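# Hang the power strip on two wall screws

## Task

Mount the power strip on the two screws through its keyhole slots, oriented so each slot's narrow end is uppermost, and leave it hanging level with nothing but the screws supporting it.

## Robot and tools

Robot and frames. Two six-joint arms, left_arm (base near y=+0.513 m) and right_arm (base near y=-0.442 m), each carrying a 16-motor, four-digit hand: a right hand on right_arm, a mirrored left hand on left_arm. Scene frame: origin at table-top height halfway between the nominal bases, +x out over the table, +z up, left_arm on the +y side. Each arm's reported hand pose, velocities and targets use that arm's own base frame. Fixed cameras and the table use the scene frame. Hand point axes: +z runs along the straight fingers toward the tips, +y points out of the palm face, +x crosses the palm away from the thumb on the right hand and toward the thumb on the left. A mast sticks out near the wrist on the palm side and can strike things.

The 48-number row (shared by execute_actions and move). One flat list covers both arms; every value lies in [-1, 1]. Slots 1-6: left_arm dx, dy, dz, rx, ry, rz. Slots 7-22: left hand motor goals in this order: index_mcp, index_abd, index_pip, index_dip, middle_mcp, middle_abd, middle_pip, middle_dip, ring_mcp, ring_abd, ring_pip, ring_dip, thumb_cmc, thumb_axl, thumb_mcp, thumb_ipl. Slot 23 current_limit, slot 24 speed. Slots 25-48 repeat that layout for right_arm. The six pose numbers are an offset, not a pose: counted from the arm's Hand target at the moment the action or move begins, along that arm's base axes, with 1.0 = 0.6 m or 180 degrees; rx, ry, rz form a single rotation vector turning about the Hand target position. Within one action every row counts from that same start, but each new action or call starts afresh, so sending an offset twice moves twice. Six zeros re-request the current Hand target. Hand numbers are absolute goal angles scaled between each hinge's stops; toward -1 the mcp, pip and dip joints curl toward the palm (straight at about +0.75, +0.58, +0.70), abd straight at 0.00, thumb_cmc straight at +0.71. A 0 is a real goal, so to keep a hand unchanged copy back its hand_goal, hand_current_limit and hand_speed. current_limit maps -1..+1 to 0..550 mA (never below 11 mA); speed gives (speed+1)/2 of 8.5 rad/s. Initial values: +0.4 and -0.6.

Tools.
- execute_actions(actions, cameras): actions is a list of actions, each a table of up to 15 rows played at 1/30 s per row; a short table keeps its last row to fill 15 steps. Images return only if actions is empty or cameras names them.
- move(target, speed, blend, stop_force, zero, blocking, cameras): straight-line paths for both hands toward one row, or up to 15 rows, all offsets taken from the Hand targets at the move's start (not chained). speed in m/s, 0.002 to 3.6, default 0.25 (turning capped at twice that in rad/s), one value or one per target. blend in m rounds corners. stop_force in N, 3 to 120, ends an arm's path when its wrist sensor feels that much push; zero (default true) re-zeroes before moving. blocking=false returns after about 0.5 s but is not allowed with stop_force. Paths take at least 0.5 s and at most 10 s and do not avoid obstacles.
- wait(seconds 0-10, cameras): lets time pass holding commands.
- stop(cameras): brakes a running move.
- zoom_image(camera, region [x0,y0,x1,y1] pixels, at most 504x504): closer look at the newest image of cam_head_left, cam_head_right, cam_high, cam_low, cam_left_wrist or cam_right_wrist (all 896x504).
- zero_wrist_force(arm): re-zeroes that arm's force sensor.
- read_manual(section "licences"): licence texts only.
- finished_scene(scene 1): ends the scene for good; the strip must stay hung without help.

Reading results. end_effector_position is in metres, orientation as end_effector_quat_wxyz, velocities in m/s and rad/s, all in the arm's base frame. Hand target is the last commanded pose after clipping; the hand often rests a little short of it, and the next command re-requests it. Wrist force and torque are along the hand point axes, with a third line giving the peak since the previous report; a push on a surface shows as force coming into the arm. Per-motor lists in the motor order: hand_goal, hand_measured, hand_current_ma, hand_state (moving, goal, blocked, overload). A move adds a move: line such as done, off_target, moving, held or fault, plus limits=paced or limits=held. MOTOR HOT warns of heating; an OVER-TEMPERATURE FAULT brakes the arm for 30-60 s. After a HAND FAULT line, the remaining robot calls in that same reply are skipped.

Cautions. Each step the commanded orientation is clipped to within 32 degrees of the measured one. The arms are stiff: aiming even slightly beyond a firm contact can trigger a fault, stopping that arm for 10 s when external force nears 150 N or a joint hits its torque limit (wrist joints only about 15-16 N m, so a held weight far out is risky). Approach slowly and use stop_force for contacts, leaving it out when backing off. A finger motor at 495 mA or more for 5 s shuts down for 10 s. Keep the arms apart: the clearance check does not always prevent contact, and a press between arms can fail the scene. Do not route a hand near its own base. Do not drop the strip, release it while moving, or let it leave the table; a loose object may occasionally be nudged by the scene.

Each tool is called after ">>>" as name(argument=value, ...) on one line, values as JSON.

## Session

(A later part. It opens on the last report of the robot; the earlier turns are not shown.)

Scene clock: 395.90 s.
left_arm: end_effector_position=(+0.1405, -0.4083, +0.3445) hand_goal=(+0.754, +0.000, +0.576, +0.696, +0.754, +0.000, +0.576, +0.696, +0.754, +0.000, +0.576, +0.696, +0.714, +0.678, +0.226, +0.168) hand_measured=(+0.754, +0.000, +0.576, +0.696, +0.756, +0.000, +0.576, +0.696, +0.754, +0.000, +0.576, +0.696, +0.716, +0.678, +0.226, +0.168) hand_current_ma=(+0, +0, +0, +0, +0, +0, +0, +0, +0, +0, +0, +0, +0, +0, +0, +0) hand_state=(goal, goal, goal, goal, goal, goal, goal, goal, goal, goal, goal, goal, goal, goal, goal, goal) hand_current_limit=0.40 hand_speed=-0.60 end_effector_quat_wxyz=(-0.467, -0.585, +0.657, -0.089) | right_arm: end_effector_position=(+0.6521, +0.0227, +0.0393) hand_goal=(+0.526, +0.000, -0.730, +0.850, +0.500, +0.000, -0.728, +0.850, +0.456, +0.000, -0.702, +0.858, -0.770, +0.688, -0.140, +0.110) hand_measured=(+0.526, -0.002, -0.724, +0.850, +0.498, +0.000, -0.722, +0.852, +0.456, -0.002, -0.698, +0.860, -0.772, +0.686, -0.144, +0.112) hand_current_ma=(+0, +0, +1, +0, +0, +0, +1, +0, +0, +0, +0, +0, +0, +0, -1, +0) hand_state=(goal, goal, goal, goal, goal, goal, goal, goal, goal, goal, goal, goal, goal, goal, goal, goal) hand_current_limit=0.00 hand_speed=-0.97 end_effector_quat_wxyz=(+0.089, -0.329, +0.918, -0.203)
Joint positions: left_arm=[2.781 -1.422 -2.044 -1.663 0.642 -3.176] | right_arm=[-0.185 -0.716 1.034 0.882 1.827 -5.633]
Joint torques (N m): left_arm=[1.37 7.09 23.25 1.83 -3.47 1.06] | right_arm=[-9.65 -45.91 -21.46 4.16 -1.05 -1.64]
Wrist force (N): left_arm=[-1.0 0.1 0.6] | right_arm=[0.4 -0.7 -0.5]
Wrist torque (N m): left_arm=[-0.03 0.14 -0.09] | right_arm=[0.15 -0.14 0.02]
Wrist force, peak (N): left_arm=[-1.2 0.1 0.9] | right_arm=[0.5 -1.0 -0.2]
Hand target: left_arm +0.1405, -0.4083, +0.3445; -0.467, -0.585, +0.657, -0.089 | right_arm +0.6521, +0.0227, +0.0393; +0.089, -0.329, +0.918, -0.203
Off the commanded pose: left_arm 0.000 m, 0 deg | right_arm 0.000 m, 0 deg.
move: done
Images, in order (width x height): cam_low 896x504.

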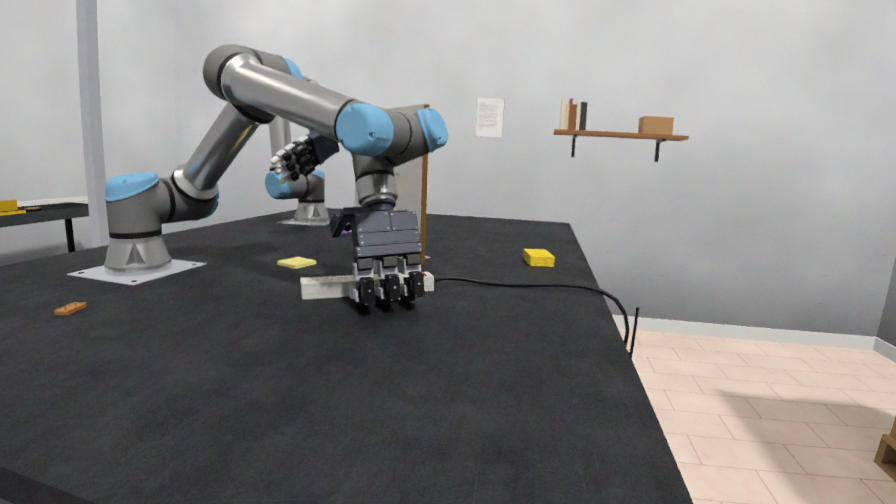

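>>> move(target=[[0,0,0,0,0,0,0.754,0,0.576,0.696,0.754,0,0.576,0.696,0.754,0,0.576,0.696,0.714,0.678,0.226,0.168,0.4,-0.6, 0,0,0,0,0,0,0.526,0,-0.73,0.85,0.5,0,-0.728,0.85,0.456,0,-0.702,0.858,-0.77,0.688,0.15,0.11,0.3,-0.7],[0,0,0,0,0,0,0.754,0,0.576,0.696,0.754,0,0.576,0.696,0.754,0,0.576,0.696,0.714,0.678,0.226,0.168,0.4,-0.6, 0.0414,-0.0522,0.02,0,0,0,0.526,0,-0.73,0.85,0.5,0,-0.728,0.85,0.456,0,-0.702,0.858,-0.77,0.688,0.15,0.11,0.3,-0.7],[0,0,0,0,0,0,0.754,0,0.576,0.696,0.754,0,0.576,0.696,0.754,0,0.576,0.696,0.714,0.678,0.226,0.168,0.4,-0.6, 0.0414,-0.0522,0.2,0,0,0,0.526,0,-0.73,0.85,0.5,0,-0.728,0.85,0.456,0,-0.702,0.858,-0.77,0.688,0.15,0.11,0.3,-0.7]], speed=[0.08,0.08,0.15], cameras=["cam_low","cam_head_left","cam_head_right","cam_high"])

>>> zoom_image(camera="cam_low", region=[290, 260, 370, 310])

>>> zoom_image(camera="cam_low", region=[380, 260, 460, 310])

>>> zoom_image(camera="cam_head_left", region=[500, 150, 750, 300])

Scene clock: 399.40 s.
left_arm: end_effector_position=(+0.1405, -0.4083, +0.3445) hand_goal=(+0.754, +0.000, +0.576, +0.696, +0.754, +0.000, +0.576, +0.696, +0.754, +0.000, +0.576, +0.696, +0.714, +0.678, +0.226, +0.168) hand_measured=(+0.754, +0.000, +0.576, +0.696, +0.756, +0.000, +0.576, +0.696, +0.754, +0.000, +0.576, +0.696, +0.716, +0.678, +0.226, +0.168) hand_current_ma=(+0, +0, +0, +0, +0, +0, +0, +0, +0, +0, +0, +0, +0, +0, +0, +0) hand_state=(goal, goal, goal, goal, goal, goal, goal, goal, goal, goal, goal, goal, goal, goal, goal, goal) hand_current_limit=0.40 hand_speed=-0.60 end_effector_quat_wxyz=(-0.467, -0.585, +0.657, -0.089) | right_arm: end_effector_position=(+0.6770, -0.0087, +0.1592) hand_goal=(+0.526, +0.000, -0.730, +0.850, +0.500, +0.000, -0.728, +0.850, +0.456, +0.000, -0.702, +0.858, -0.770, +0.688, +0.150, +0.110) hand_measured=(+0.526, -0.002, -0.724, +0.850, +0.498, +0.000, -0.722, +0.852, +0.456, -0.002, -0.698, +0.860, -0.772, +0.686, +0.140, +0.112) hand_current_ma=(+0, +0, +1, +0, +0, +0, +1, +0, +0, +0, +0, +0, +0, +0, -3, +0) hand_state=(goal, goal, goal, goal, goal, goal, goal, goal, goal, goal, goal, goal, goal, goal, goal, goal) hand_current_limit=0.30 hand_speed=-0.70 end_effector_quat_wxyz=(+0.089, -0.329, +0.918, -0.203)
Joint positions: left_arm=[2.781 -1.422 -2.044 -1.663 0.642 -3.176] | right_arm=[-0.227 -0.697 0.687 1.2 1.812 -5.673]
Joint torques (N m): left_arm=[1.64 7.42 23.4 1.78 -3.42 0.83] | right_arm=[6.79 -46.84 -24.63 3.81 0.82 1.39]
Wrist force (N): left_arm=[-0.6 0.0 0.8] | right_arm=[0.5 -0.8 -0.3]
Wrist torque (N m): left_arm=[-0.06 0.09 -0.05] | right_arm=[0.14 -0.16 0.04]
Wrist force, peak (N): left_arm=[-1.1 -0.2 1.0] | right_arm=[0.3 -1.3 -1.3]
Hand target: left_arm +0.1405, -0.4083, +0.3445; -0.467, -0.585, +0.657, -0.089 | right_arm +0.6770, -0.0086, +0.1593; +0.089, -0.329, +0.918, -0.203
Off the commanded pose: left_arm 0.000 m, 0 deg | right_arm 0.000 m, 0 deg.
move: done
Images, in order (width x height): cam_head_left 896x504, cam_head_right 896x504, cam_high 896x504, cam_low 896x504.

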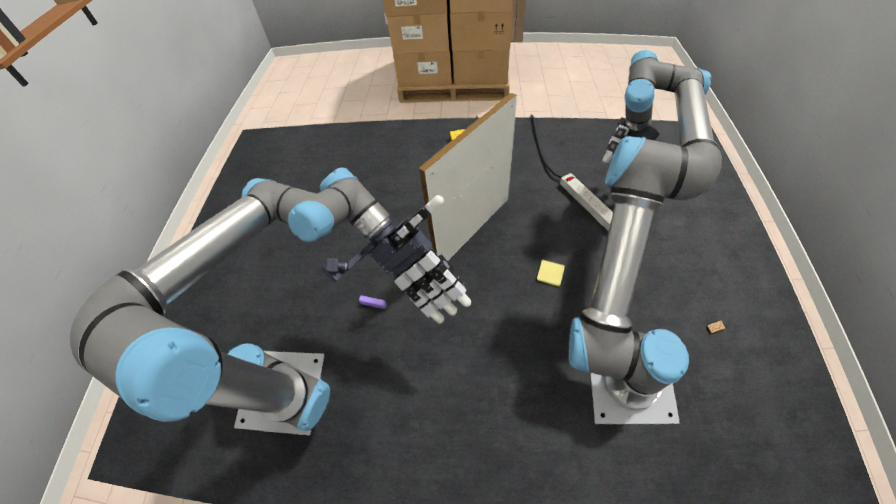

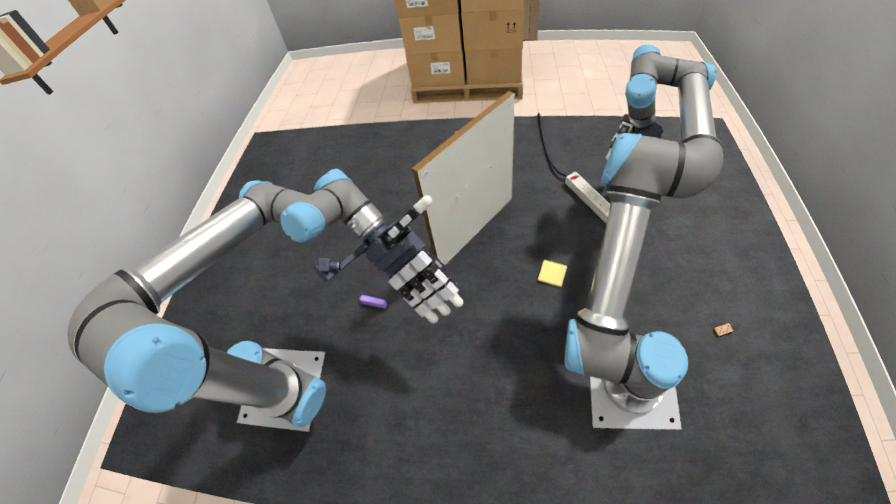

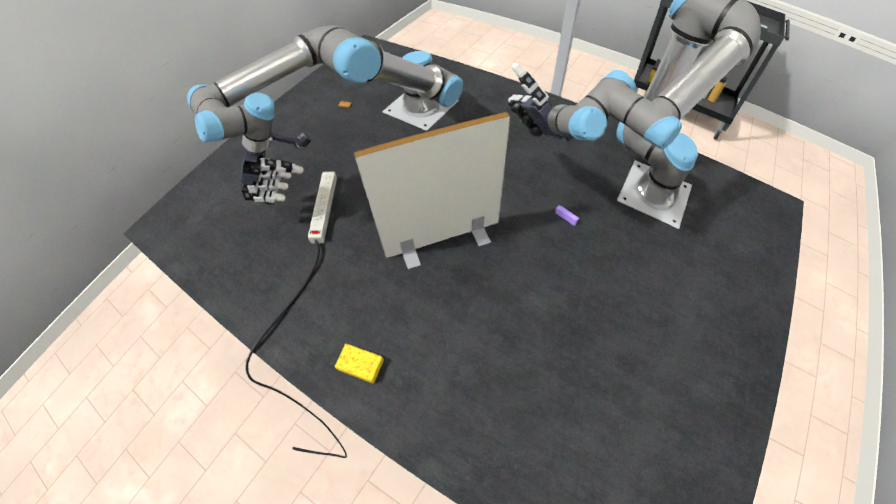

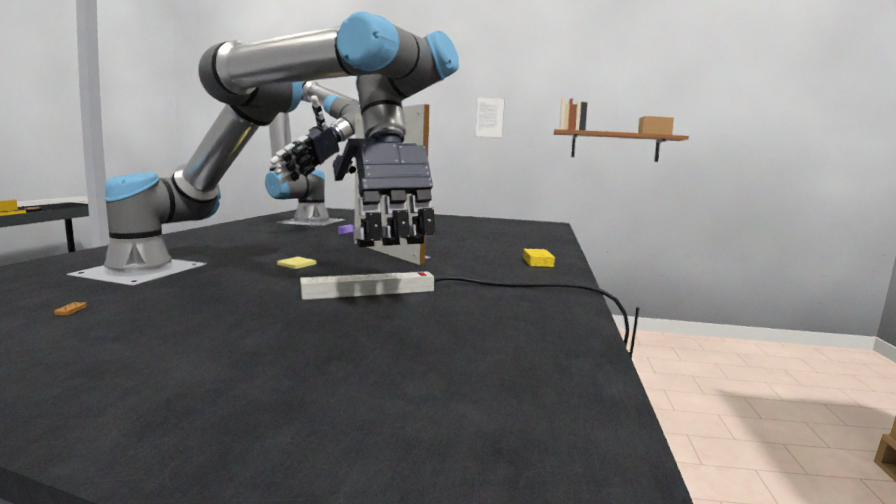

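Scaled by 6.300 from the camera's 896x504 image, which has a finer 1280x720 frame.

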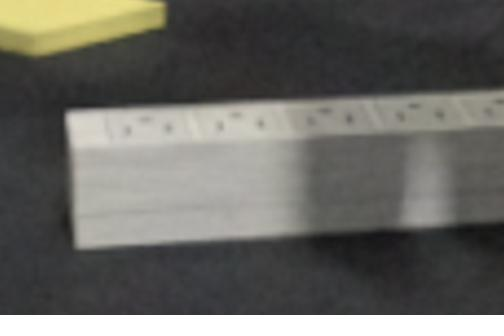

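Scaled by 6.300 from the camera's 896x504 image, which has a finer 1280x720 frame.

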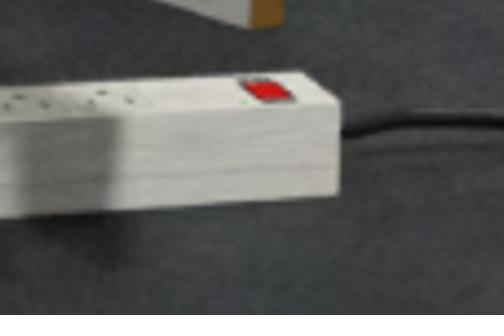

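Scaled by 2.016 from the camera's 896x504 image, which has a finer 1280x720 frame.

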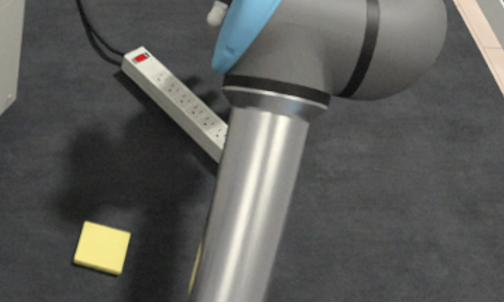

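>>> move(target=[0,0,0,0,0,0,0.754,0,0.576,0.696,0.754,0,0.576,0.696,0.754,0,0.576,0.696,0.714,0.678,0.226,0.168,0.4,-0.6, -0.2617,-0.1855,0.2013,-0.1959,-0.1553,0,0.685,0,-0.547,0.855,0.685,0,-0.547,0.855,0.685,0,-0.547,0.855,-0.857,0.677,0.09,-0.0486,0.4,-0.6], speed=0.25)

>>> move(target=[0,0,0,0,0,0,0.754,0,0.576,0.696,0.754,0,0.576,0.696,0.754,0,0.576,0.696,0.714,0.678,0.226,0.168,0.4,-0.6, 0,0,0,0,0,-0.5097,0.685,0,-0.547,0.855,0.685,0,-0.547,0.855,0.685,0,-0.547,0.855,-0.857,0.677,0.09,-0.0486,0.4,-0.6], speed=0.3, cameras=["cam_low","cam_high"])

Scene clock: 406.23 s.
left_arm: end_effector_position=(+0.1405, -0.4083, +0.3445) hand_goal=(+0.754, +0.000, +0.576, +0.696, +0.754, +0.000, +0.576, +0.696, +0.754, +0.000, +0.576, +0.696, +0.714, +0.678, +0.226, +0.168) hand_measured=(+0.754, +0.000, +0.576, +0.696, +0.756, +0.000, +0.576, +0.696, +0.754, +0.000, +0.576, +0.696, +0.716, +0.678, +0.226, +0.168) hand_current_ma=(+0, +0, +0, +0, +0, +0, +0, +0, +0, +0, +0, +0, +0, +0, +0, +0) hand_state=(goal, goal, goal, goal, goal, goal, goal, goal, goal, goal, goal, goal, goal, goal, goal, goal) hand_current_limit=0.40 hand_speed=-0.60 end_effector_quat_wxyz=(-0.467, -0.585, +0.657, -0.089) | right_arm: end_effector_position=(+0.5200, -0.1199, +0.2800) hand_goal=(+0.686, +0.000, -0.546, +0.856, +0.686, +0.000, -0.546, +0.856, +0.686, +0.000, -0.546, +0.856, -0.856, +0.678, +0.090, -0.048) hand_measured=(+0.680, -0.002, -0.546, +0.854, +0.678, +0.000, -0.546, +0.854, +0.678, -0.002, -0.546, +0.858, -0.852, +0.680, +0.088, -0.046) hand_current_ma=(-1, +0, +0, +0, -1, +0, +0, +0, -1, +0, +0, +0, +0, +0, +0, +0) hand_state=(goal, goal, goal, goal, goal, goal, goal, goal, goal, goal, goal, goal, goal, goal, goal, goal) hand_current_limit=0.40 hand_speed=-0.60 end_effector_quat_wxyz=(+0.202, -0.282, +0.766, -0.541)
Joint positions: left_arm=[2.781 -1.422 -2.044 -1.663 0.642 -3.176] | right_arm=[-0.339 -1.558 1.708 0.238 2.059 -6.089]
Joint torques (N m): left_arm=[1.58 7.06 22.54 1.7 -3.44 0.93] | right_arm=[-9.55 -29.02 -10.49 -2.22 -0.9 -1.77]
Wrist force (N): left_arm=[-0.8 0.0 0.8] | right_arm=[0.2 -0.2 -1.5]
Wrist torque (N m): left_arm=[-0.06 0.11 -0.06] | right_arm=[0.09 0.07 0.16]
Wrist force, peak (N): left_arm=[-1.2 -0.1 0.9] | right_arm=[1.6 1.6 -2.8]
Hand target: left_arm +0.1405, -0.4083, +0.3445; -0.467, -0.585, +0.657, -0.089 | right_arm +0.5200, -0.1199, +0.2801; +0.202, -0.282, +0.766, -0.541
Off the commanded pose: left_arm 0.000 m, 0 deg | right_arm 0.000 m, 0 deg.
move: done

Scene clock: 408.63 s.
left_arm: end_effector_position=(+0.1405, -0.4083, +0.3445) hand_goal=(+0.754, +0.000, +0.576, +0.696, +0.754, +0.000, +0.576, +0.696, +0.754, +0.000, +0.576, +0.696, +0.714, +0.678, +0.226, +0.168) hand_measured=(+0.754, +0.000, +0.576, +0.696, +0.756, +0.000, +0.576, +0.696, +0.754, +0.000, +0.576, +0.696, +0.716, +0.678, +0.226, +0.168) hand_current_ma=(+0, +0, +0, +0, +0, +0, +0, +0, +0, +0, +0, +0, +0, +0, +0, +0) hand_state=(goal, goal, goal, goal, goal, goal, goal, goal, goal, goal, goal, goal, goal, goal, goal, goal) hand_current_limit=0.40 hand_speed=-0.60 end_effector_quat_wxyz=(-0.467, -0.585, +0.657, -0.089) | right_arm: end_effector_position=(+0.5225, -0.1214, +0.2808) hand_goal=(+0.686, +0.000, -0.546, +0.856, +0.686, +0.000, -0.546, +0.856, +0.686, +0.000, -0.546, +0.856, -0.856, +0.678, +0.090, -0.048) hand_measured=(+0.680, -0.002, -0.546, +0.854, +0.678, +0.000, -0.546, +0.854, +0.678, +0.000, -0.546, +0.858, -0.852, +0.680, +0.088, -0.046) hand_current_ma=(-1, +0, +0, +0, -1, +0, +0, +0, -1, +0, +0, +0, +0, +0, +0, +0) hand_state=(goal, goal, goal, goal, goal, goal, goal, goal, goal, goal, goal, goal, goal, goal, goal, goal) hand_current_limit=0.40 hand_speed=-0.60 end_effector_quat_wxyz=(+0.007, +0.003, +0.806, -0.592)
Joint positions: left_arm=[2.781 -1.422 -2.044 -1.663 0.642 -3.176] | right_arm=[-0.124 -1.105 1.294 0.983 2.812 -5.118]
Joint torques (N m): left_arm=[0.2 7.76 23.52 1.87 -3.54 1.07] | right_arm=[-9 -45.45 -8.98 0.19 -0.32 -1.45]
Wrist force (N): left_arm=[-1.0 0.1 1.0] | right_arm=[0.1 -0.2 -1.8]
Wrist torque (N m): left_arm=[-0.07 0.14 -0.08] | right_arm=[0.09 0.10 0.17]
Wrist force, peak (N): left_arm=[-1.2 0.0 1.1] | right_arm=[2.0 -2.8 -2.7]
Hand target: left_arm +0.1405, -0.4083, +0.3445; -0.467, -0.585, +0.657, -0.089 | right_arm +0.5225, -0.1214, +0.2808; +0.007, +0.002, +0.806, -0.592 (not the last commanded pose)
Off the commanded pose: left_arm 0.000 m, 0 deg | right_arm 0.003 m, 51 deg.
led back after a hold (right arm): the arm was led back toward your command in small steps, so it may still be short of it.
move: held (right_arm; a check stopped the path); limits=held
pose unreachable (right arm): on one or more control steps of this call, first in action 0 (counted from 0), this arm could not follow its commanded pose, so it was not sent that pose on those steps. It may still have moved: this result reports where it is.
cause: moving toward the commanded pose would bring two parts of the arm too close to each other (joints 4 (wrist 1) to 6 (wrist 3) lie between them).
Images, in order (width x height): cam_high 896x504, cam_low 896x504.

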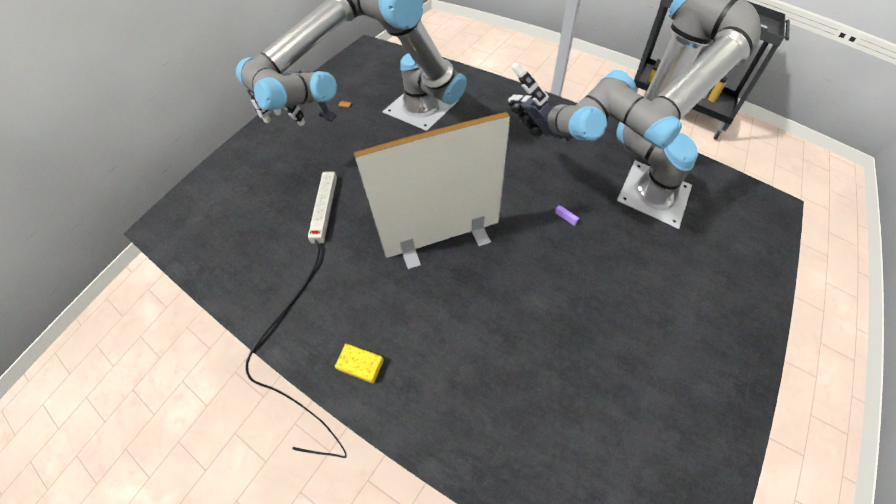

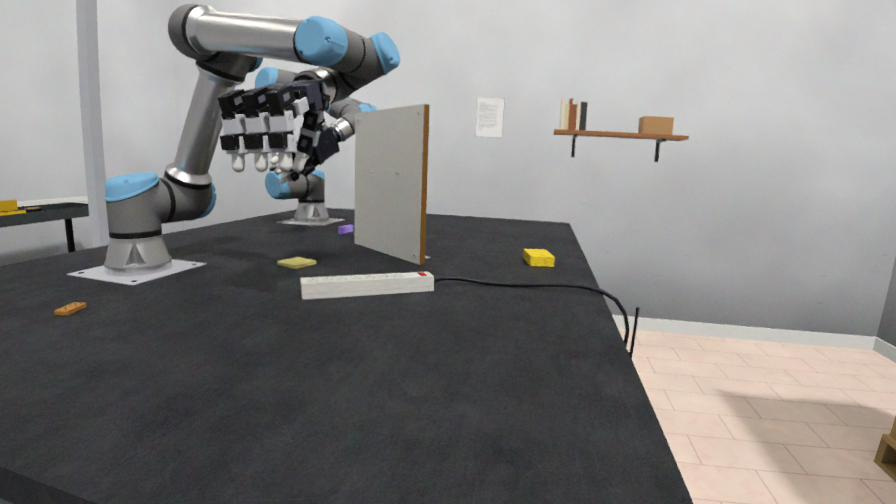

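>>> move(target=[0,0,0,0,0,0,0.754,0,0.576,0.696,0.754,0,0.576,0.696,0.754,0,0.576,0.696,0.714,0.678,0.226,0.168,0.4,-0.6, 0,0,0,0.3886,-0.0156,0,0.686,0,-0.546,0.856,0.686,0,-0.546,0.856,0.686,0,-0.546,0.856,-0.856,0.678,0.09,-0.048,0.4,-0.6], speed=0.4)

>>> move(target=[0,0,0,0,0,0,0.754,0,0.576,0.696,0.754,0,0.576,0.696,0.754,0,0.576,0.696,0.714,0.678,0.226,0.168,0.4,-0.6, 0.06,0.1,0,0,0,-0.7933,0.686,0,-0.546,0.856,0.686,0,-0.546,0.856,0.686,0,-0.546,0.856,-0.856,0.678,0.09,-0.048,0.4,-0.6], speed=0.5, cameras=["cam_low"])

Scene clock: 411.50 s.
left_arm: end_effector_position=(+0.1405, -0.4083, +0.3445) hand_goal=(+0.754, +0.000, +0.576, +0.696, +0.754, +0.000, +0.576, +0.696, +0.754, +0.000, +0.576, +0.696, +0.714, +0.678, +0.226, +0.168) hand_measured=(+0.754, +0.000, +0.576, +0.696, +0.756, +0.000, +0.576, +0.696, +0.754, +0.000, +0.576, +0.696, +0.716, +0.678, +0.226, +0.168) hand_current_ma=(+0, +0, +0, +0, +0, +0, +0, +0, +0, +0, +0, +0, +0, +0, +0, +0) hand_state=(goal, goal, goal, goal, goal, goal, goal, goal, goal, goal, goal, goal, goal, goal, goal, goal) hand_current_limit=0.40 hand_speed=-0.60 end_effector_quat_wxyz=(-0.467, -0.585, +0.657, -0.089) | right_arm: end_effector_position=(+0.5225, -0.1214, +0.2808) hand_goal=(+0.686, +0.000, -0.546, +0.856, +0.686, +0.000, -0.546, +0.856, +0.686, +0.000, -0.546, +0.856, -0.856, +0.678, +0.090, -0.048) hand_measured=(+0.684, -0.002, -0.546, +0.854, +0.684, +0.000, -0.546, +0.854, +0.684, +0.000, -0.546, +0.858, -0.854, +0.680, +0.088, -0.046) hand_current_ma=(+0, +0, +0, +0, +0, +0, +0, +0, +0, +0, +0, +0, +0, +0, +0, +0) hand_state=(goal, goal, goal, goal, goal, goal, goal, goal, goal, goal, goal, goal, goal, goal, goal, goal) hand_current_limit=0.40 hand_speed=-0.60 end_effector_quat_wxyz=(+0.023, +0.019, +0.999, -0.024)
Joint positions: left_arm=[2.781 -1.422 -2.044 -1.663 0.642 -3.176] | right_arm=[-0.637 -1.044 1.07 1.48 1.583 -5.311]
Joint torques (N m): left_arm=[0.8 6.92 24.36 1.74 -3.42 1.06] | right_arm=[-8.71 -33.26 -9.44 5.12 -1.72 -1.67]
Wrist force (N): left_arm=[-0.9 -0.1 0.9] | right_arm=[0.5 -1.0 0.0]
Wrist torque (N m): left_arm=[-0.07 0.14 -0.08] | right_arm=[0.12 -0.19 -0.09]
Wrist force, peak (N): left_arm=[-1.3 0.1 0.8] | right_arm=[1.5 -2.9 0.0]
Hand target: left_arm +0.1405, -0.4083, +0.3445; -0.467, -0.585, +0.657, -0.089 | right_arm +0.5225, -0.1214, +0.2808; +0.023, +0.019, +0.999, -0.024
Off the commanded pose: left_arm 0.000 m, 0 deg | right_arm 0.000 m, 0 deg.
move: done

Scene clock: 414.83 s.
left_arm: end_effector_position=(+0.1405, -0.4083, +0.3445) hand_goal=(+0.754, +0.000, +0.576, +0.696, +0.754, +0.000, +0.576, +0.696, +0.754, +0.000, +0.576, +0.696, +0.714, +0.678, +0.226, +0.168) hand_measured=(+0.754, +0.000, +0.576, +0.696, +0.756, +0.000, +0.576, +0.696, +0.754, +0.000, +0.576, +0.696, +0.716, +0.678, +0.226, +0.168) hand_current_ma=(+0, +0, +0, +0, +0, +0, +0, +0, +0, +0, +0, +0, +0, +0, +0, +0) hand_state=(goal, goal, goal, goal, goal, goal, goal, goal, goal, goal, goal, goal, goal, goal, goal, goal) hand_current_limit=0.40 hand_speed=-0.60 end_effector_quat_wxyz=(-0.467, -0.585, +0.657, -0.089) | right_arm: end_effector_position=(+0.5585, -0.0614, +0.2808) hand_goal=(+0.686, +0.000, -0.546, +0.856, +0.686, +0.000, -0.546, +0.856, +0.686, +0.000, -0.546, +0.856, -0.856, +0.678, +0.090, -0.048) hand_measured=(+0.686, -0.002, -0.546, +0.854, +0.686, +0.000, -0.546, +0.854, +0.686, +0.000, -0.546, +0.858, -0.854, +0.680, +0.088, -0.046) hand_current_ma=(+0, +0, +0, +0, +0, +0, +0, +0, +0, +0, +0, +0, +0, +0, +0, +0) hand_state=(goal, goal, goal, goal, goal, goal, goal, goal, goal, goal, goal, goal, goal, goal, goal, goal) hand_current_limit=0.40 hand_speed=-0.60 end_effector_quat_wxyz=(-0.015, +0.953, +0.300, -0.029)
Joint positions: left_arm=[2.781 -1.422 -2.044 -1.663 0.642 -3.176] | right_arm=[-0.213 -0.987 1.014 1.609 1.573 -2.395]
Joint torques (N m): left_arm=[1.6 7.4 23.61 1.88 -3.51 1.06] | right_arm=[10.49 -35.05 -22.83 4.95 0.85 1.37]
Wrist force (N): left_arm=[-0.8 0.3 0.8] | right_arm=[0.5 -1.1 -0.2]
Wrist torque (N m): left_arm=[-0.03 0.12 -0.07] | right_arm=[0.13 -0.20 -0.19]
Wrist force, peak (N): left_arm=[-1.4 0.1 0.9] | right_arm=[0.5 -1.5 -0.1]
Hand target: left_arm +0.1405, -0.4083, +0.3445; -0.467, -0.585, +0.657, -0.089 | right_arm +0.5585, -0.0614, +0.2808; -0.015, +0.953, +0.300, -0.029
Off the commanded pose: left_arm 0.000 m, 0 deg | right_arm 0.000 m, 0 deg.
move: done
Images, in order (width x height): cam_low 896x504.

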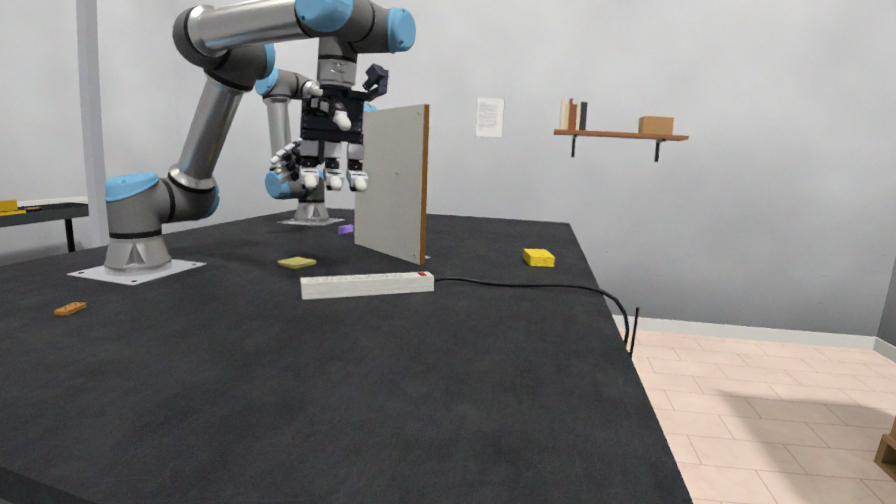

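>>> move(target=[0,0,0,0,0,0,0.754,0,0.576,0.696,0.754,0,0.576,0.696,0.754,0,0.576,0.696,0.714,0.678,0.226,0.168,0.4,-0.6, 0.0607,0.1787,-0.2513,0.3190,0.2225,0,0.686,0,-0.546,0.856,0.686,0,-0.546,0.856,0.686,0,-0.546,0.856,-0.856,0.678,0.09,-0.048,0.4,-0.6], speed=0.35, cameras=["cam_low","cam_right_wrist","cam_high"])

Scene clock: 417.67 s.
left_arm: end_effector_position=(+0.1405, -0.4083, +0.3445) hand_goal=(+0.754, +0.000, +0.576, +0.696, +0.754, +0.000, +0.576, +0.696, +0.754, +0.000, +0.576, +0.696, +0.714, +0.678, +0.226, +0.168) hand_measured=(+0.754, +0.000, +0.576, +0.696, +0.756, +0.000, +0.576, +0.696, +0.754, +0.000, +0.576, +0.696, +0.716, +0.678, +0.226, +0.168) hand_current_ma=(+0, +0, +0, +0, +0, +0, +0, +0, +0, +0, +0, +0, +0, +0, +0, +0) hand_state=(goal, goal, goal, goal, goal, goal, goal, goal, goal, goal, goal, goal, goal, goal, goal, goal) hand_current_limit=0.40 hand_speed=-0.60 end_effector_quat_wxyz=(-0.467, -0.585, +0.657, -0.089) | right_arm: end_effector_position=(+0.5949, +0.0458, +0.1301) hand_goal=(+0.686, +0.000, -0.546, +0.856, +0.686, +0.000, -0.546, +0.856, +0.686, +0.000, -0.546, +0.856, -0.856, +0.678, +0.090, -0.048) hand_measured=(+0.682, -0.002, -0.546, +0.854, +0.680, +0.000, -0.546, +0.854, +0.680, +0.000, -0.546, +0.858, -0.854, +0.680, +0.088, -0.046) hand_current_ma=(-1, +0, +0, +0, -1, +0, +0, +0, -1, +0, +0, +0, +0, +0, +0, +0) hand_state=(goal, goal, goal, goal, goal, goal, goal, goal, goal, goal, goal, goal, goal, goal, goal, goal) hand_current_limit=0.40 hand_speed=-0.60 end_effector_quat_wxyz=(-0.559, +0.764, +0.255, -0.195)
Joint positions: left_arm=[2.781 -1.422 -2.044 -1.663 0.642 -3.176] | right_arm=[-0.308 -0.386 0.741 2.424 0.997 -2.924]
Joint torques (N m): left_arm=[1.65 7.16 23.33 1.64 -3.72 0.86] | right_arm=[10.44 -50.54 -20.91 4.68 -1.97 -1.62]
Wrist force (N): left_arm=[-0.9 0.1 0.6] | right_arm=[0.1 -0.2 -1.8]
Wrist torque (N m): left_arm=[-0.04 0.13 -0.08] | right_arm=[0.10 0.09 0.18]
Wrist force, peak (N): left_arm=[-0.9 0.0 1.2] | right_arm=[0.1 -0.1 -2.1]
Hand target: left_arm +0.1405, -0.4083, +0.3445; -0.467, -0.585, +0.657, -0.089 | right_arm +0.5949, +0.0459, +0.1300; -0.559, +0.764, +0.255, -0.195
Off the commanded pose: left_arm 0.000 m, 0 deg | right_arm 0.000 m, 0 deg.
move: done
camera_calibration:
cam_right_wrist: T_world_to_cam=[[-0.511249, -0.628436, -0.586253, 0.440209], [-0.00363644, -0.680552, 0.732691, -0.108854], [-0.859425, 0.37672, 0.345646, 0.576537], [0, 0, 0, 1]] pos_world=[0.720151, -0.0146305, 0.138552]
Images, in order (width x height): cam_high 896x504, cam_low 896x504, cam_right_wrist 896x504.

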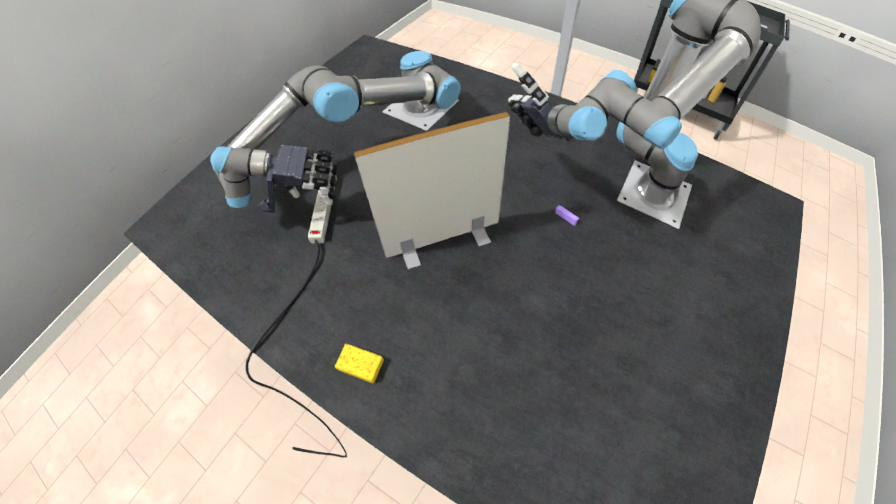

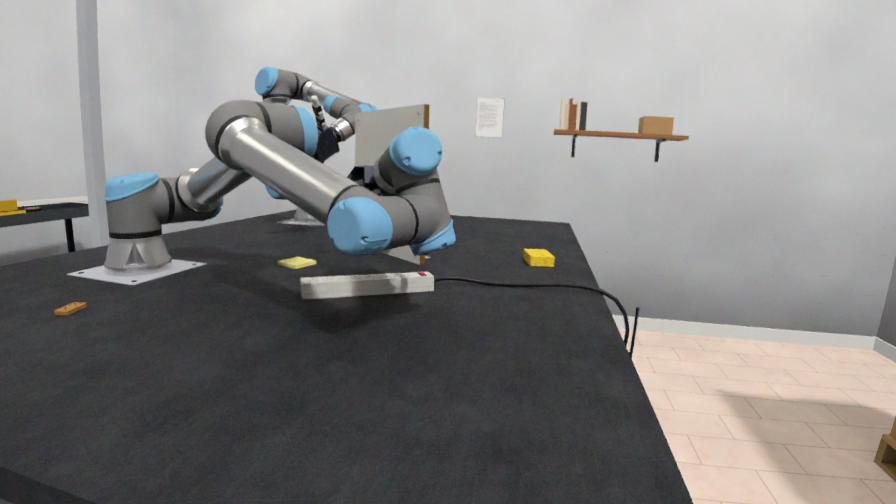

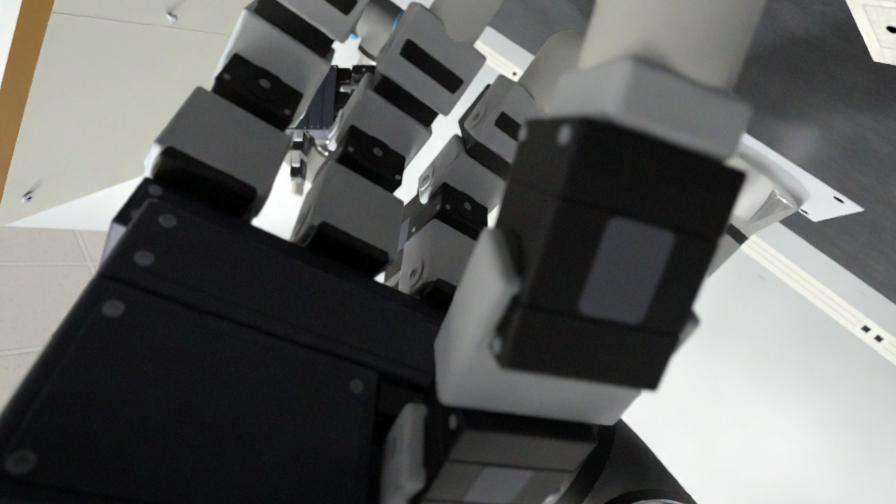

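>>> move(target=[0,0,0,0,0,0,0.754,0,0.576,0.696,0.754,0,0.576,0.696,0.754,0,0.576,0.696,0.714,0.678,0.226,0.168,0.4,-0.6, 0,0,-0.0750,-0.0097,-0.0117,-0.0142,0.685,0,-0.546,0.856,0.685,0,-0.546,0.856,0.685,0,-0.546,0.856,-0.857,0.678,0.09,-0.048,0.4,-0.6], speed=0.15, cameras=["cam_low","cam_high","cam_head_left"])

>>> zoom_image(camera="cam_low", region=[290, 200, 460, 310])

>>> zoom_image(camera="cam_high", region=[240, 140, 380, 260])

>>> zoom_image(camera="cam_head_left", region=[520, 120, 680, 260])

Scene clock: 419.23 s.
left_arm: end_effector_position=(+0.1405, -0.4083, +0.3445) hand_goal=(+0.754, +0.000, +0.576, +0.696, +0.754, +0.000, +0.576, +0.696, +0.754, +0.000, +0.576, +0.696, +0.714, +0.678, +0.226, +0.168) hand_measured=(+0.754, +0.000, +0.576, +0.696, +0.756, +0.000, +0.576, +0.696, +0.754, +0.000, +0.576, +0.696, +0.716, +0.678, +0.226, +0.168) hand_current_ma=(+0, +0, +0, +0, +0, +0, +0, +0, +0, +0, +0, +0, +0, +0, +0, +0) hand_state=(goal, goal, goal, goal, goal, goal, goal, goal, goal, goal, goal, goal, goal, goal, goal, goal) hand_current_limit=0.40 hand_speed=-0.60 end_effector_quat_wxyz=(-0.467, -0.585, +0.657, -0.089) | right_arm: end_effector_position=(+0.5949, +0.0459, +0.0851) hand_goal=(+0.686, +0.000, -0.546, +0.856, +0.686, +0.000, -0.546, +0.856, +0.686, +0.000, -0.546, +0.856, -0.856, +0.678, +0.090, -0.048) hand_measured=(+0.680, -0.002, -0.546, +0.854, +0.680, +0.000, -0.546, +0.854, +0.680, +0.000, -0.546, +0.858, -0.854, +0.680, +0.088, -0.046) hand_current_ma=(-1, +0, +0, +0, -1, +0, +0, +0, -1, +0, +0, +0, +0, +0, +0, +0) hand_state=(goal, goal, goal, goal, goal, goal, goal, goal, goal, goal, goal, goal, goal, goal, goal, goal) hand_current_limit=0.40 hand_speed=-0.60 end_effector_quat_wxyz=(-0.547, +0.782, +0.245, -0.173)
Joint positions: left_arm=[2.781 -1.422 -2.044 -1.663 0.642 -3.176] | right_arm=[-0.315 -0.361 0.781 2.294 0.968 -2.887]
Joint torques (N m): left_arm=[1.4 7.18 23.65 1.72 -3.62 1.05] | right_arm=[-9.21 -50.26 -8.15 0.67 -2.16 1.55]
Wrist force (N): left_arm=[-0.9 0.0 0.7] | right_arm=[0.2 -0.3 -1.7]
Wrist torque (N m): left_arm=[-0.06 0.12 -0.08] | right_arm=[0.09 0.06 0.08]
Wrist force, peak (N): left_arm=[-1.0 0.0 1.1] | right_arm=[0.2 -1.1 -2.1]
Hand target: left_arm +0.1405, -0.4083, +0.3445; -0.467, -0.585, +0.657, -0.089 | right_arm +0.5949, +0.0459, +0.0850; -0.547, +0.782, +0.245, -0.173
Off the commanded pose: left_arm 0.000 m, 0 deg | right_arm 0.000 m, 0 deg.
move: done
Images, in order (width x height): cam_head_left 896x504, cam_high 896x504, cam_low 896x504.

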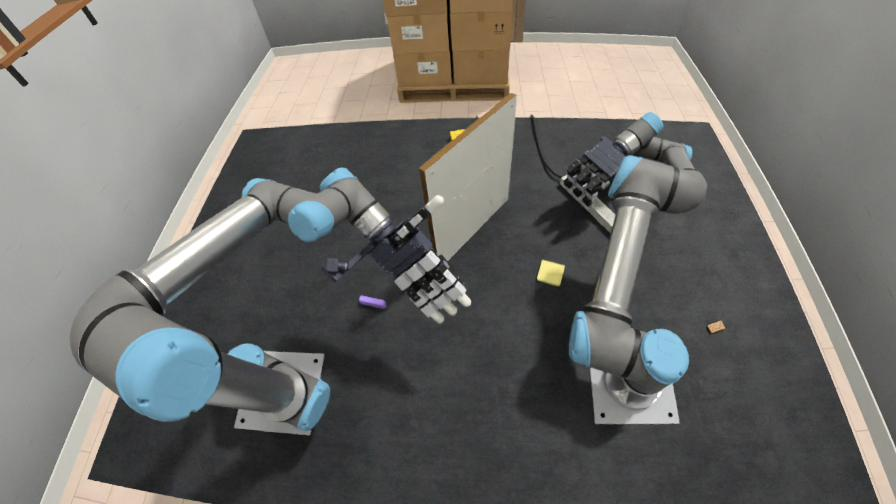

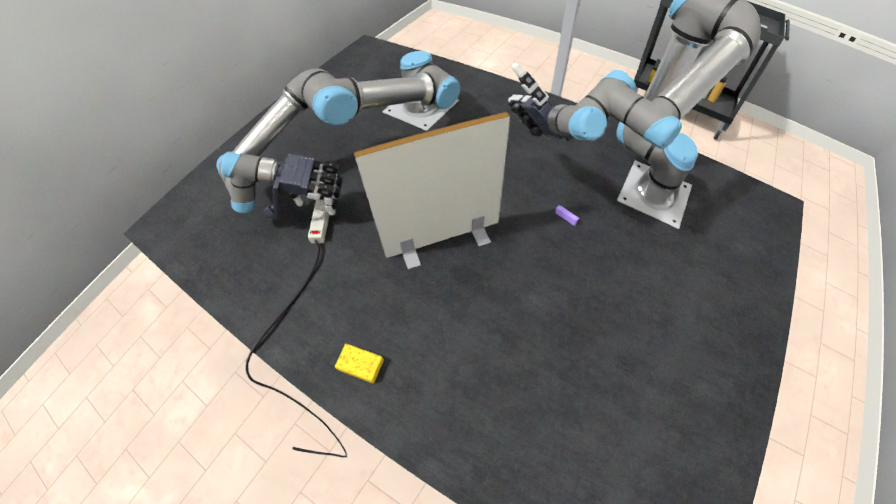

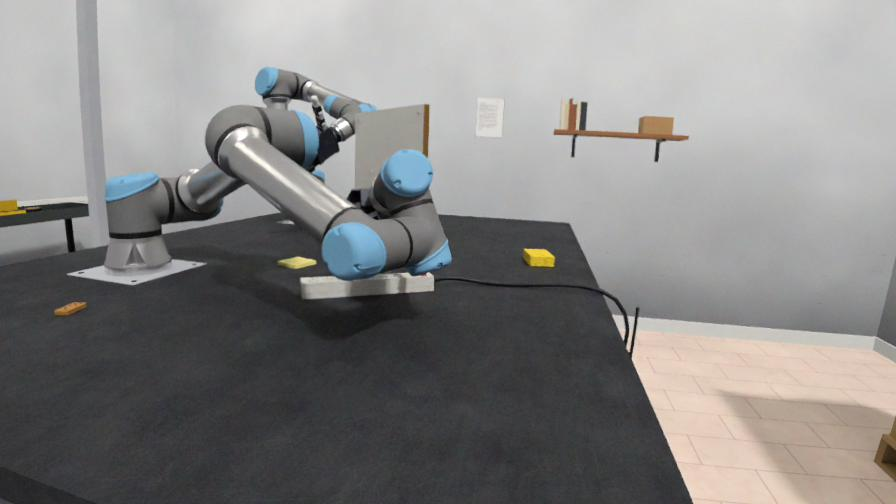

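Scaled by 2.965 from the camera's 896x504 image, which has a finer 1280x720 frame.

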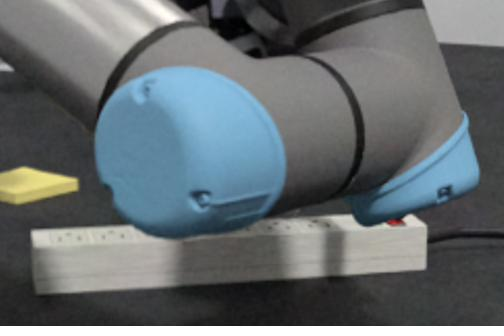

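Scaled by 3.600 from the camera's 896x504 image, which has a finer 1280x720 frame.

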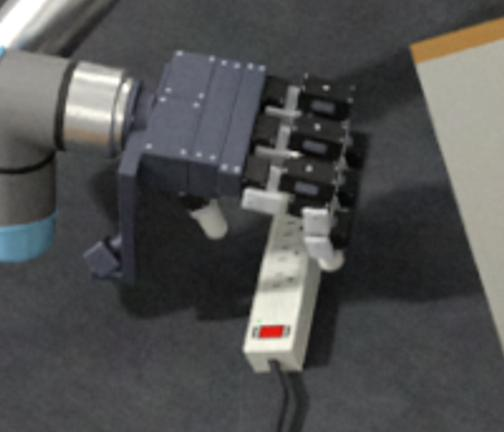

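Scaled by 3.150 from the camera's 896x504 image, which has a finer 1280x720 frame.

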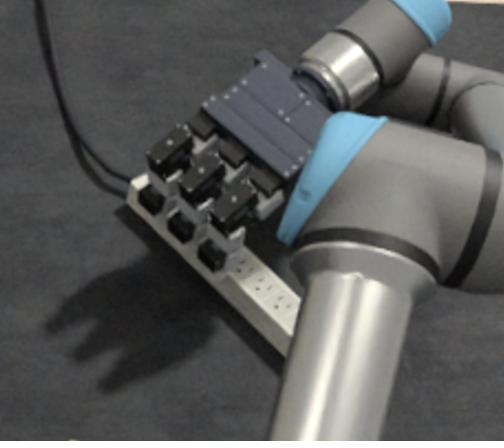

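>>> move(target=[0,0,0,0,0,0,0.754,0,0.576,0.696,0.754,0,0.576,0.696,0.754,0,0.576,0.696,0.714,0.678,0.226,0.168,0.4,-0.6, 0,0,-0.0658,0,0,0,0.685,0,-0.546,0.856,0.685,0,-0.546,0.856,0.685,0,-0.546,0.856,-0.857,0.678,0.09,-0.048,0.4,-0.6], speed=0.06, stop_force=8, cameras=["cam_low","cam_high","cam_head_left"])

>>> zoom_image(camera="cam_high", region=[240, 140, 380, 260])

>>> zoom_image(camera="cam_head_left", region=[520, 120, 680, 260])

Scene clock: 421.60 s.
left_arm: end_effector_position=(+0.1405, -0.4083, +0.3445) hand_goal=(+0.754, +0.000, +0.576, +0.696, +0.754, +0.000, +0.576, +0.696, +0.754, +0.000, +0.576, +0.696, +0.714, +0.678, +0.226, +0.168) hand_measured=(+0.754, +0.000, +0.576, +0.696, +0.756, +0.000, +0.576, +0.696, +0.754, +0.000, +0.576, +0.696, +0.716, +0.678, +0.226, +0.168) hand_current_ma=(+0, +0, +0, +0, +0, +0, +0, +0, +0, +0, +0, +0, +0, +0, +0, +0) hand_state=(goal, goal, goal, goal, goal, goal, goal, goal, goal, goal, goal, goal, goal, goal, goal, goal) hand_current_limit=0.40 hand_speed=-0.60 end_effector_quat_wxyz=(-0.467, -0.585, +0.657, -0.089) | right_arm: end_effector_position=(+0.5949, +0.0458, +0.0456) hand_goal=(+0.686, +0.000, -0.546, +0.856, +0.686, +0.000, -0.546, +0.856, +0.686, +0.000, -0.546, +0.856, -0.856, +0.678, +0.090, -0.048) hand_measured=(+0.680, -0.002, -0.546, +0.854, +0.680, +0.000, -0.546, +0.854, +0.680, +0.000, -0.546, +0.858, -0.854, +0.680, +0.088, -0.046) hand_current_ma=(-1, +0, +0, +0, -1, +0, +0, +0, -1, +0, +0, +0, +0, +0, +0, +0) hand_state=(goal, goal, goal, goal, goal, goal, goal, goal, goal, goal, goal, goal, goal, goal, goal, goal) hand_current_limit=0.40 hand_speed=-0.60 end_effector_quat_wxyz=(-0.547, +0.782, +0.245, -0.173)
Joint positions: left_arm=[2.781 -1.422 -2.044 -1.663 0.642 -3.176] | right_arm=[-0.315 -0.304 0.771 2.247 0.968 -2.887]
Joint torques (N m): left_arm=[0.51 7.6 23.72 1.82 -3.46 1.1] | right_arm=[2.23 -51.94 -20.12 0.24 -0.72 -0.75]
Wrist force (N): left_arm=[-1.0 0.1 1.1] | right_arm=[0.3 -0.4 -1.8]
Wrist torque (N m): left_arm=[-0.08 0.15 -0.08] | right_arm=[0.10 0.06 0.09]
Wrist force, peak (N): left_arm=[-1.2 0.0 1.1] | right_arm=[0.3 -0.6 -2.0]
Hand target: left_arm +0.1405, -0.4083, +0.3445; -0.467, -0.585, +0.657, -0.089 | right_arm +0.5949, +0.0459, +0.0456; -0.547, +0.782, +0.245, -0.173
Off the commanded pose: left_arm 0.000 m, 0 deg | right_arm 0.000 m, 0 deg.
move: done
Images, in order (width x height): cam_head_left 896x504, cam_high 896x504, cam_low 896x504.

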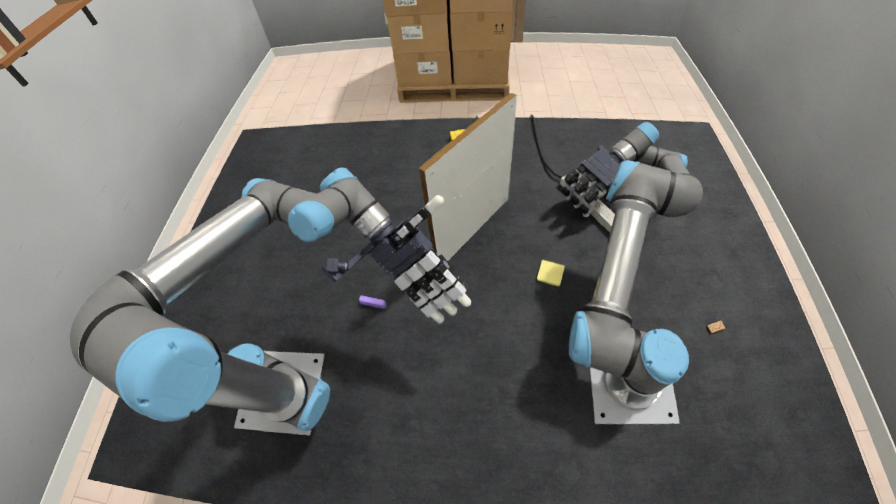

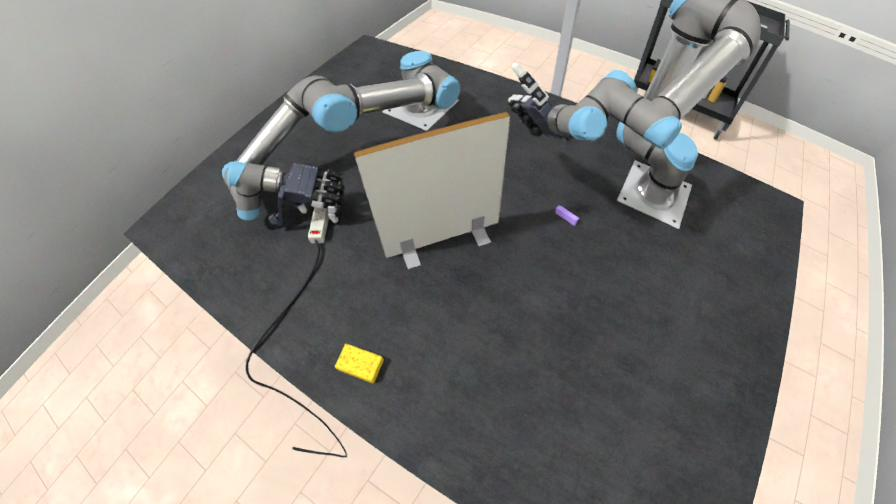

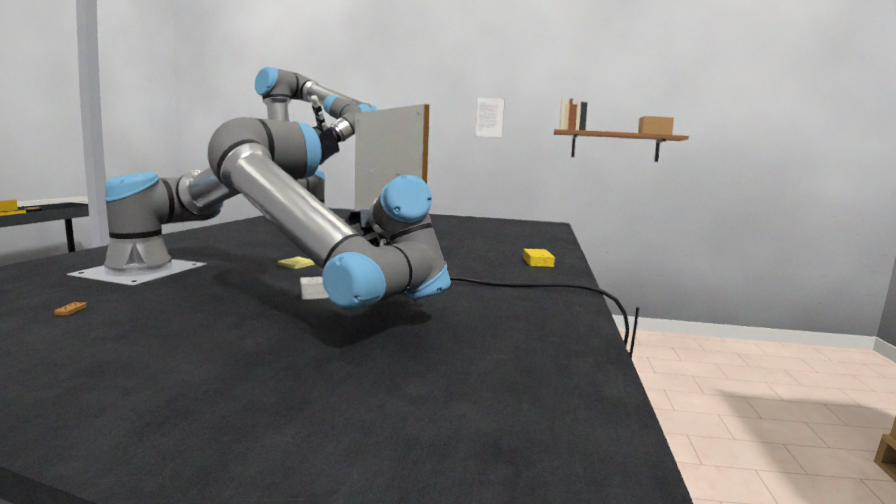

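Scaled by 3.600 from the camera's 896x504 image, which has a finer 1280x720 frame.

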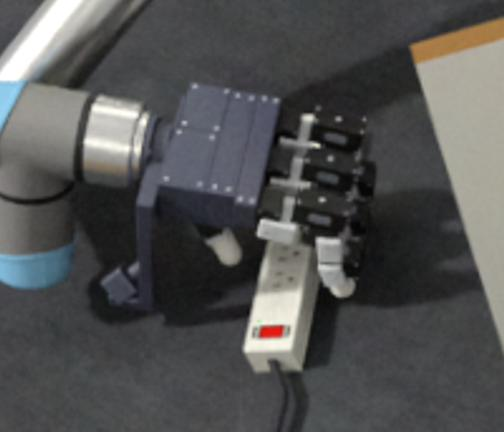

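Scaled by 3.150 from the camera's 896x504 image, which has a finer 1280x720 frame.

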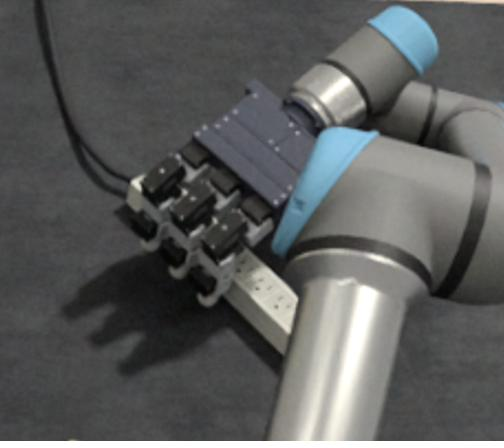

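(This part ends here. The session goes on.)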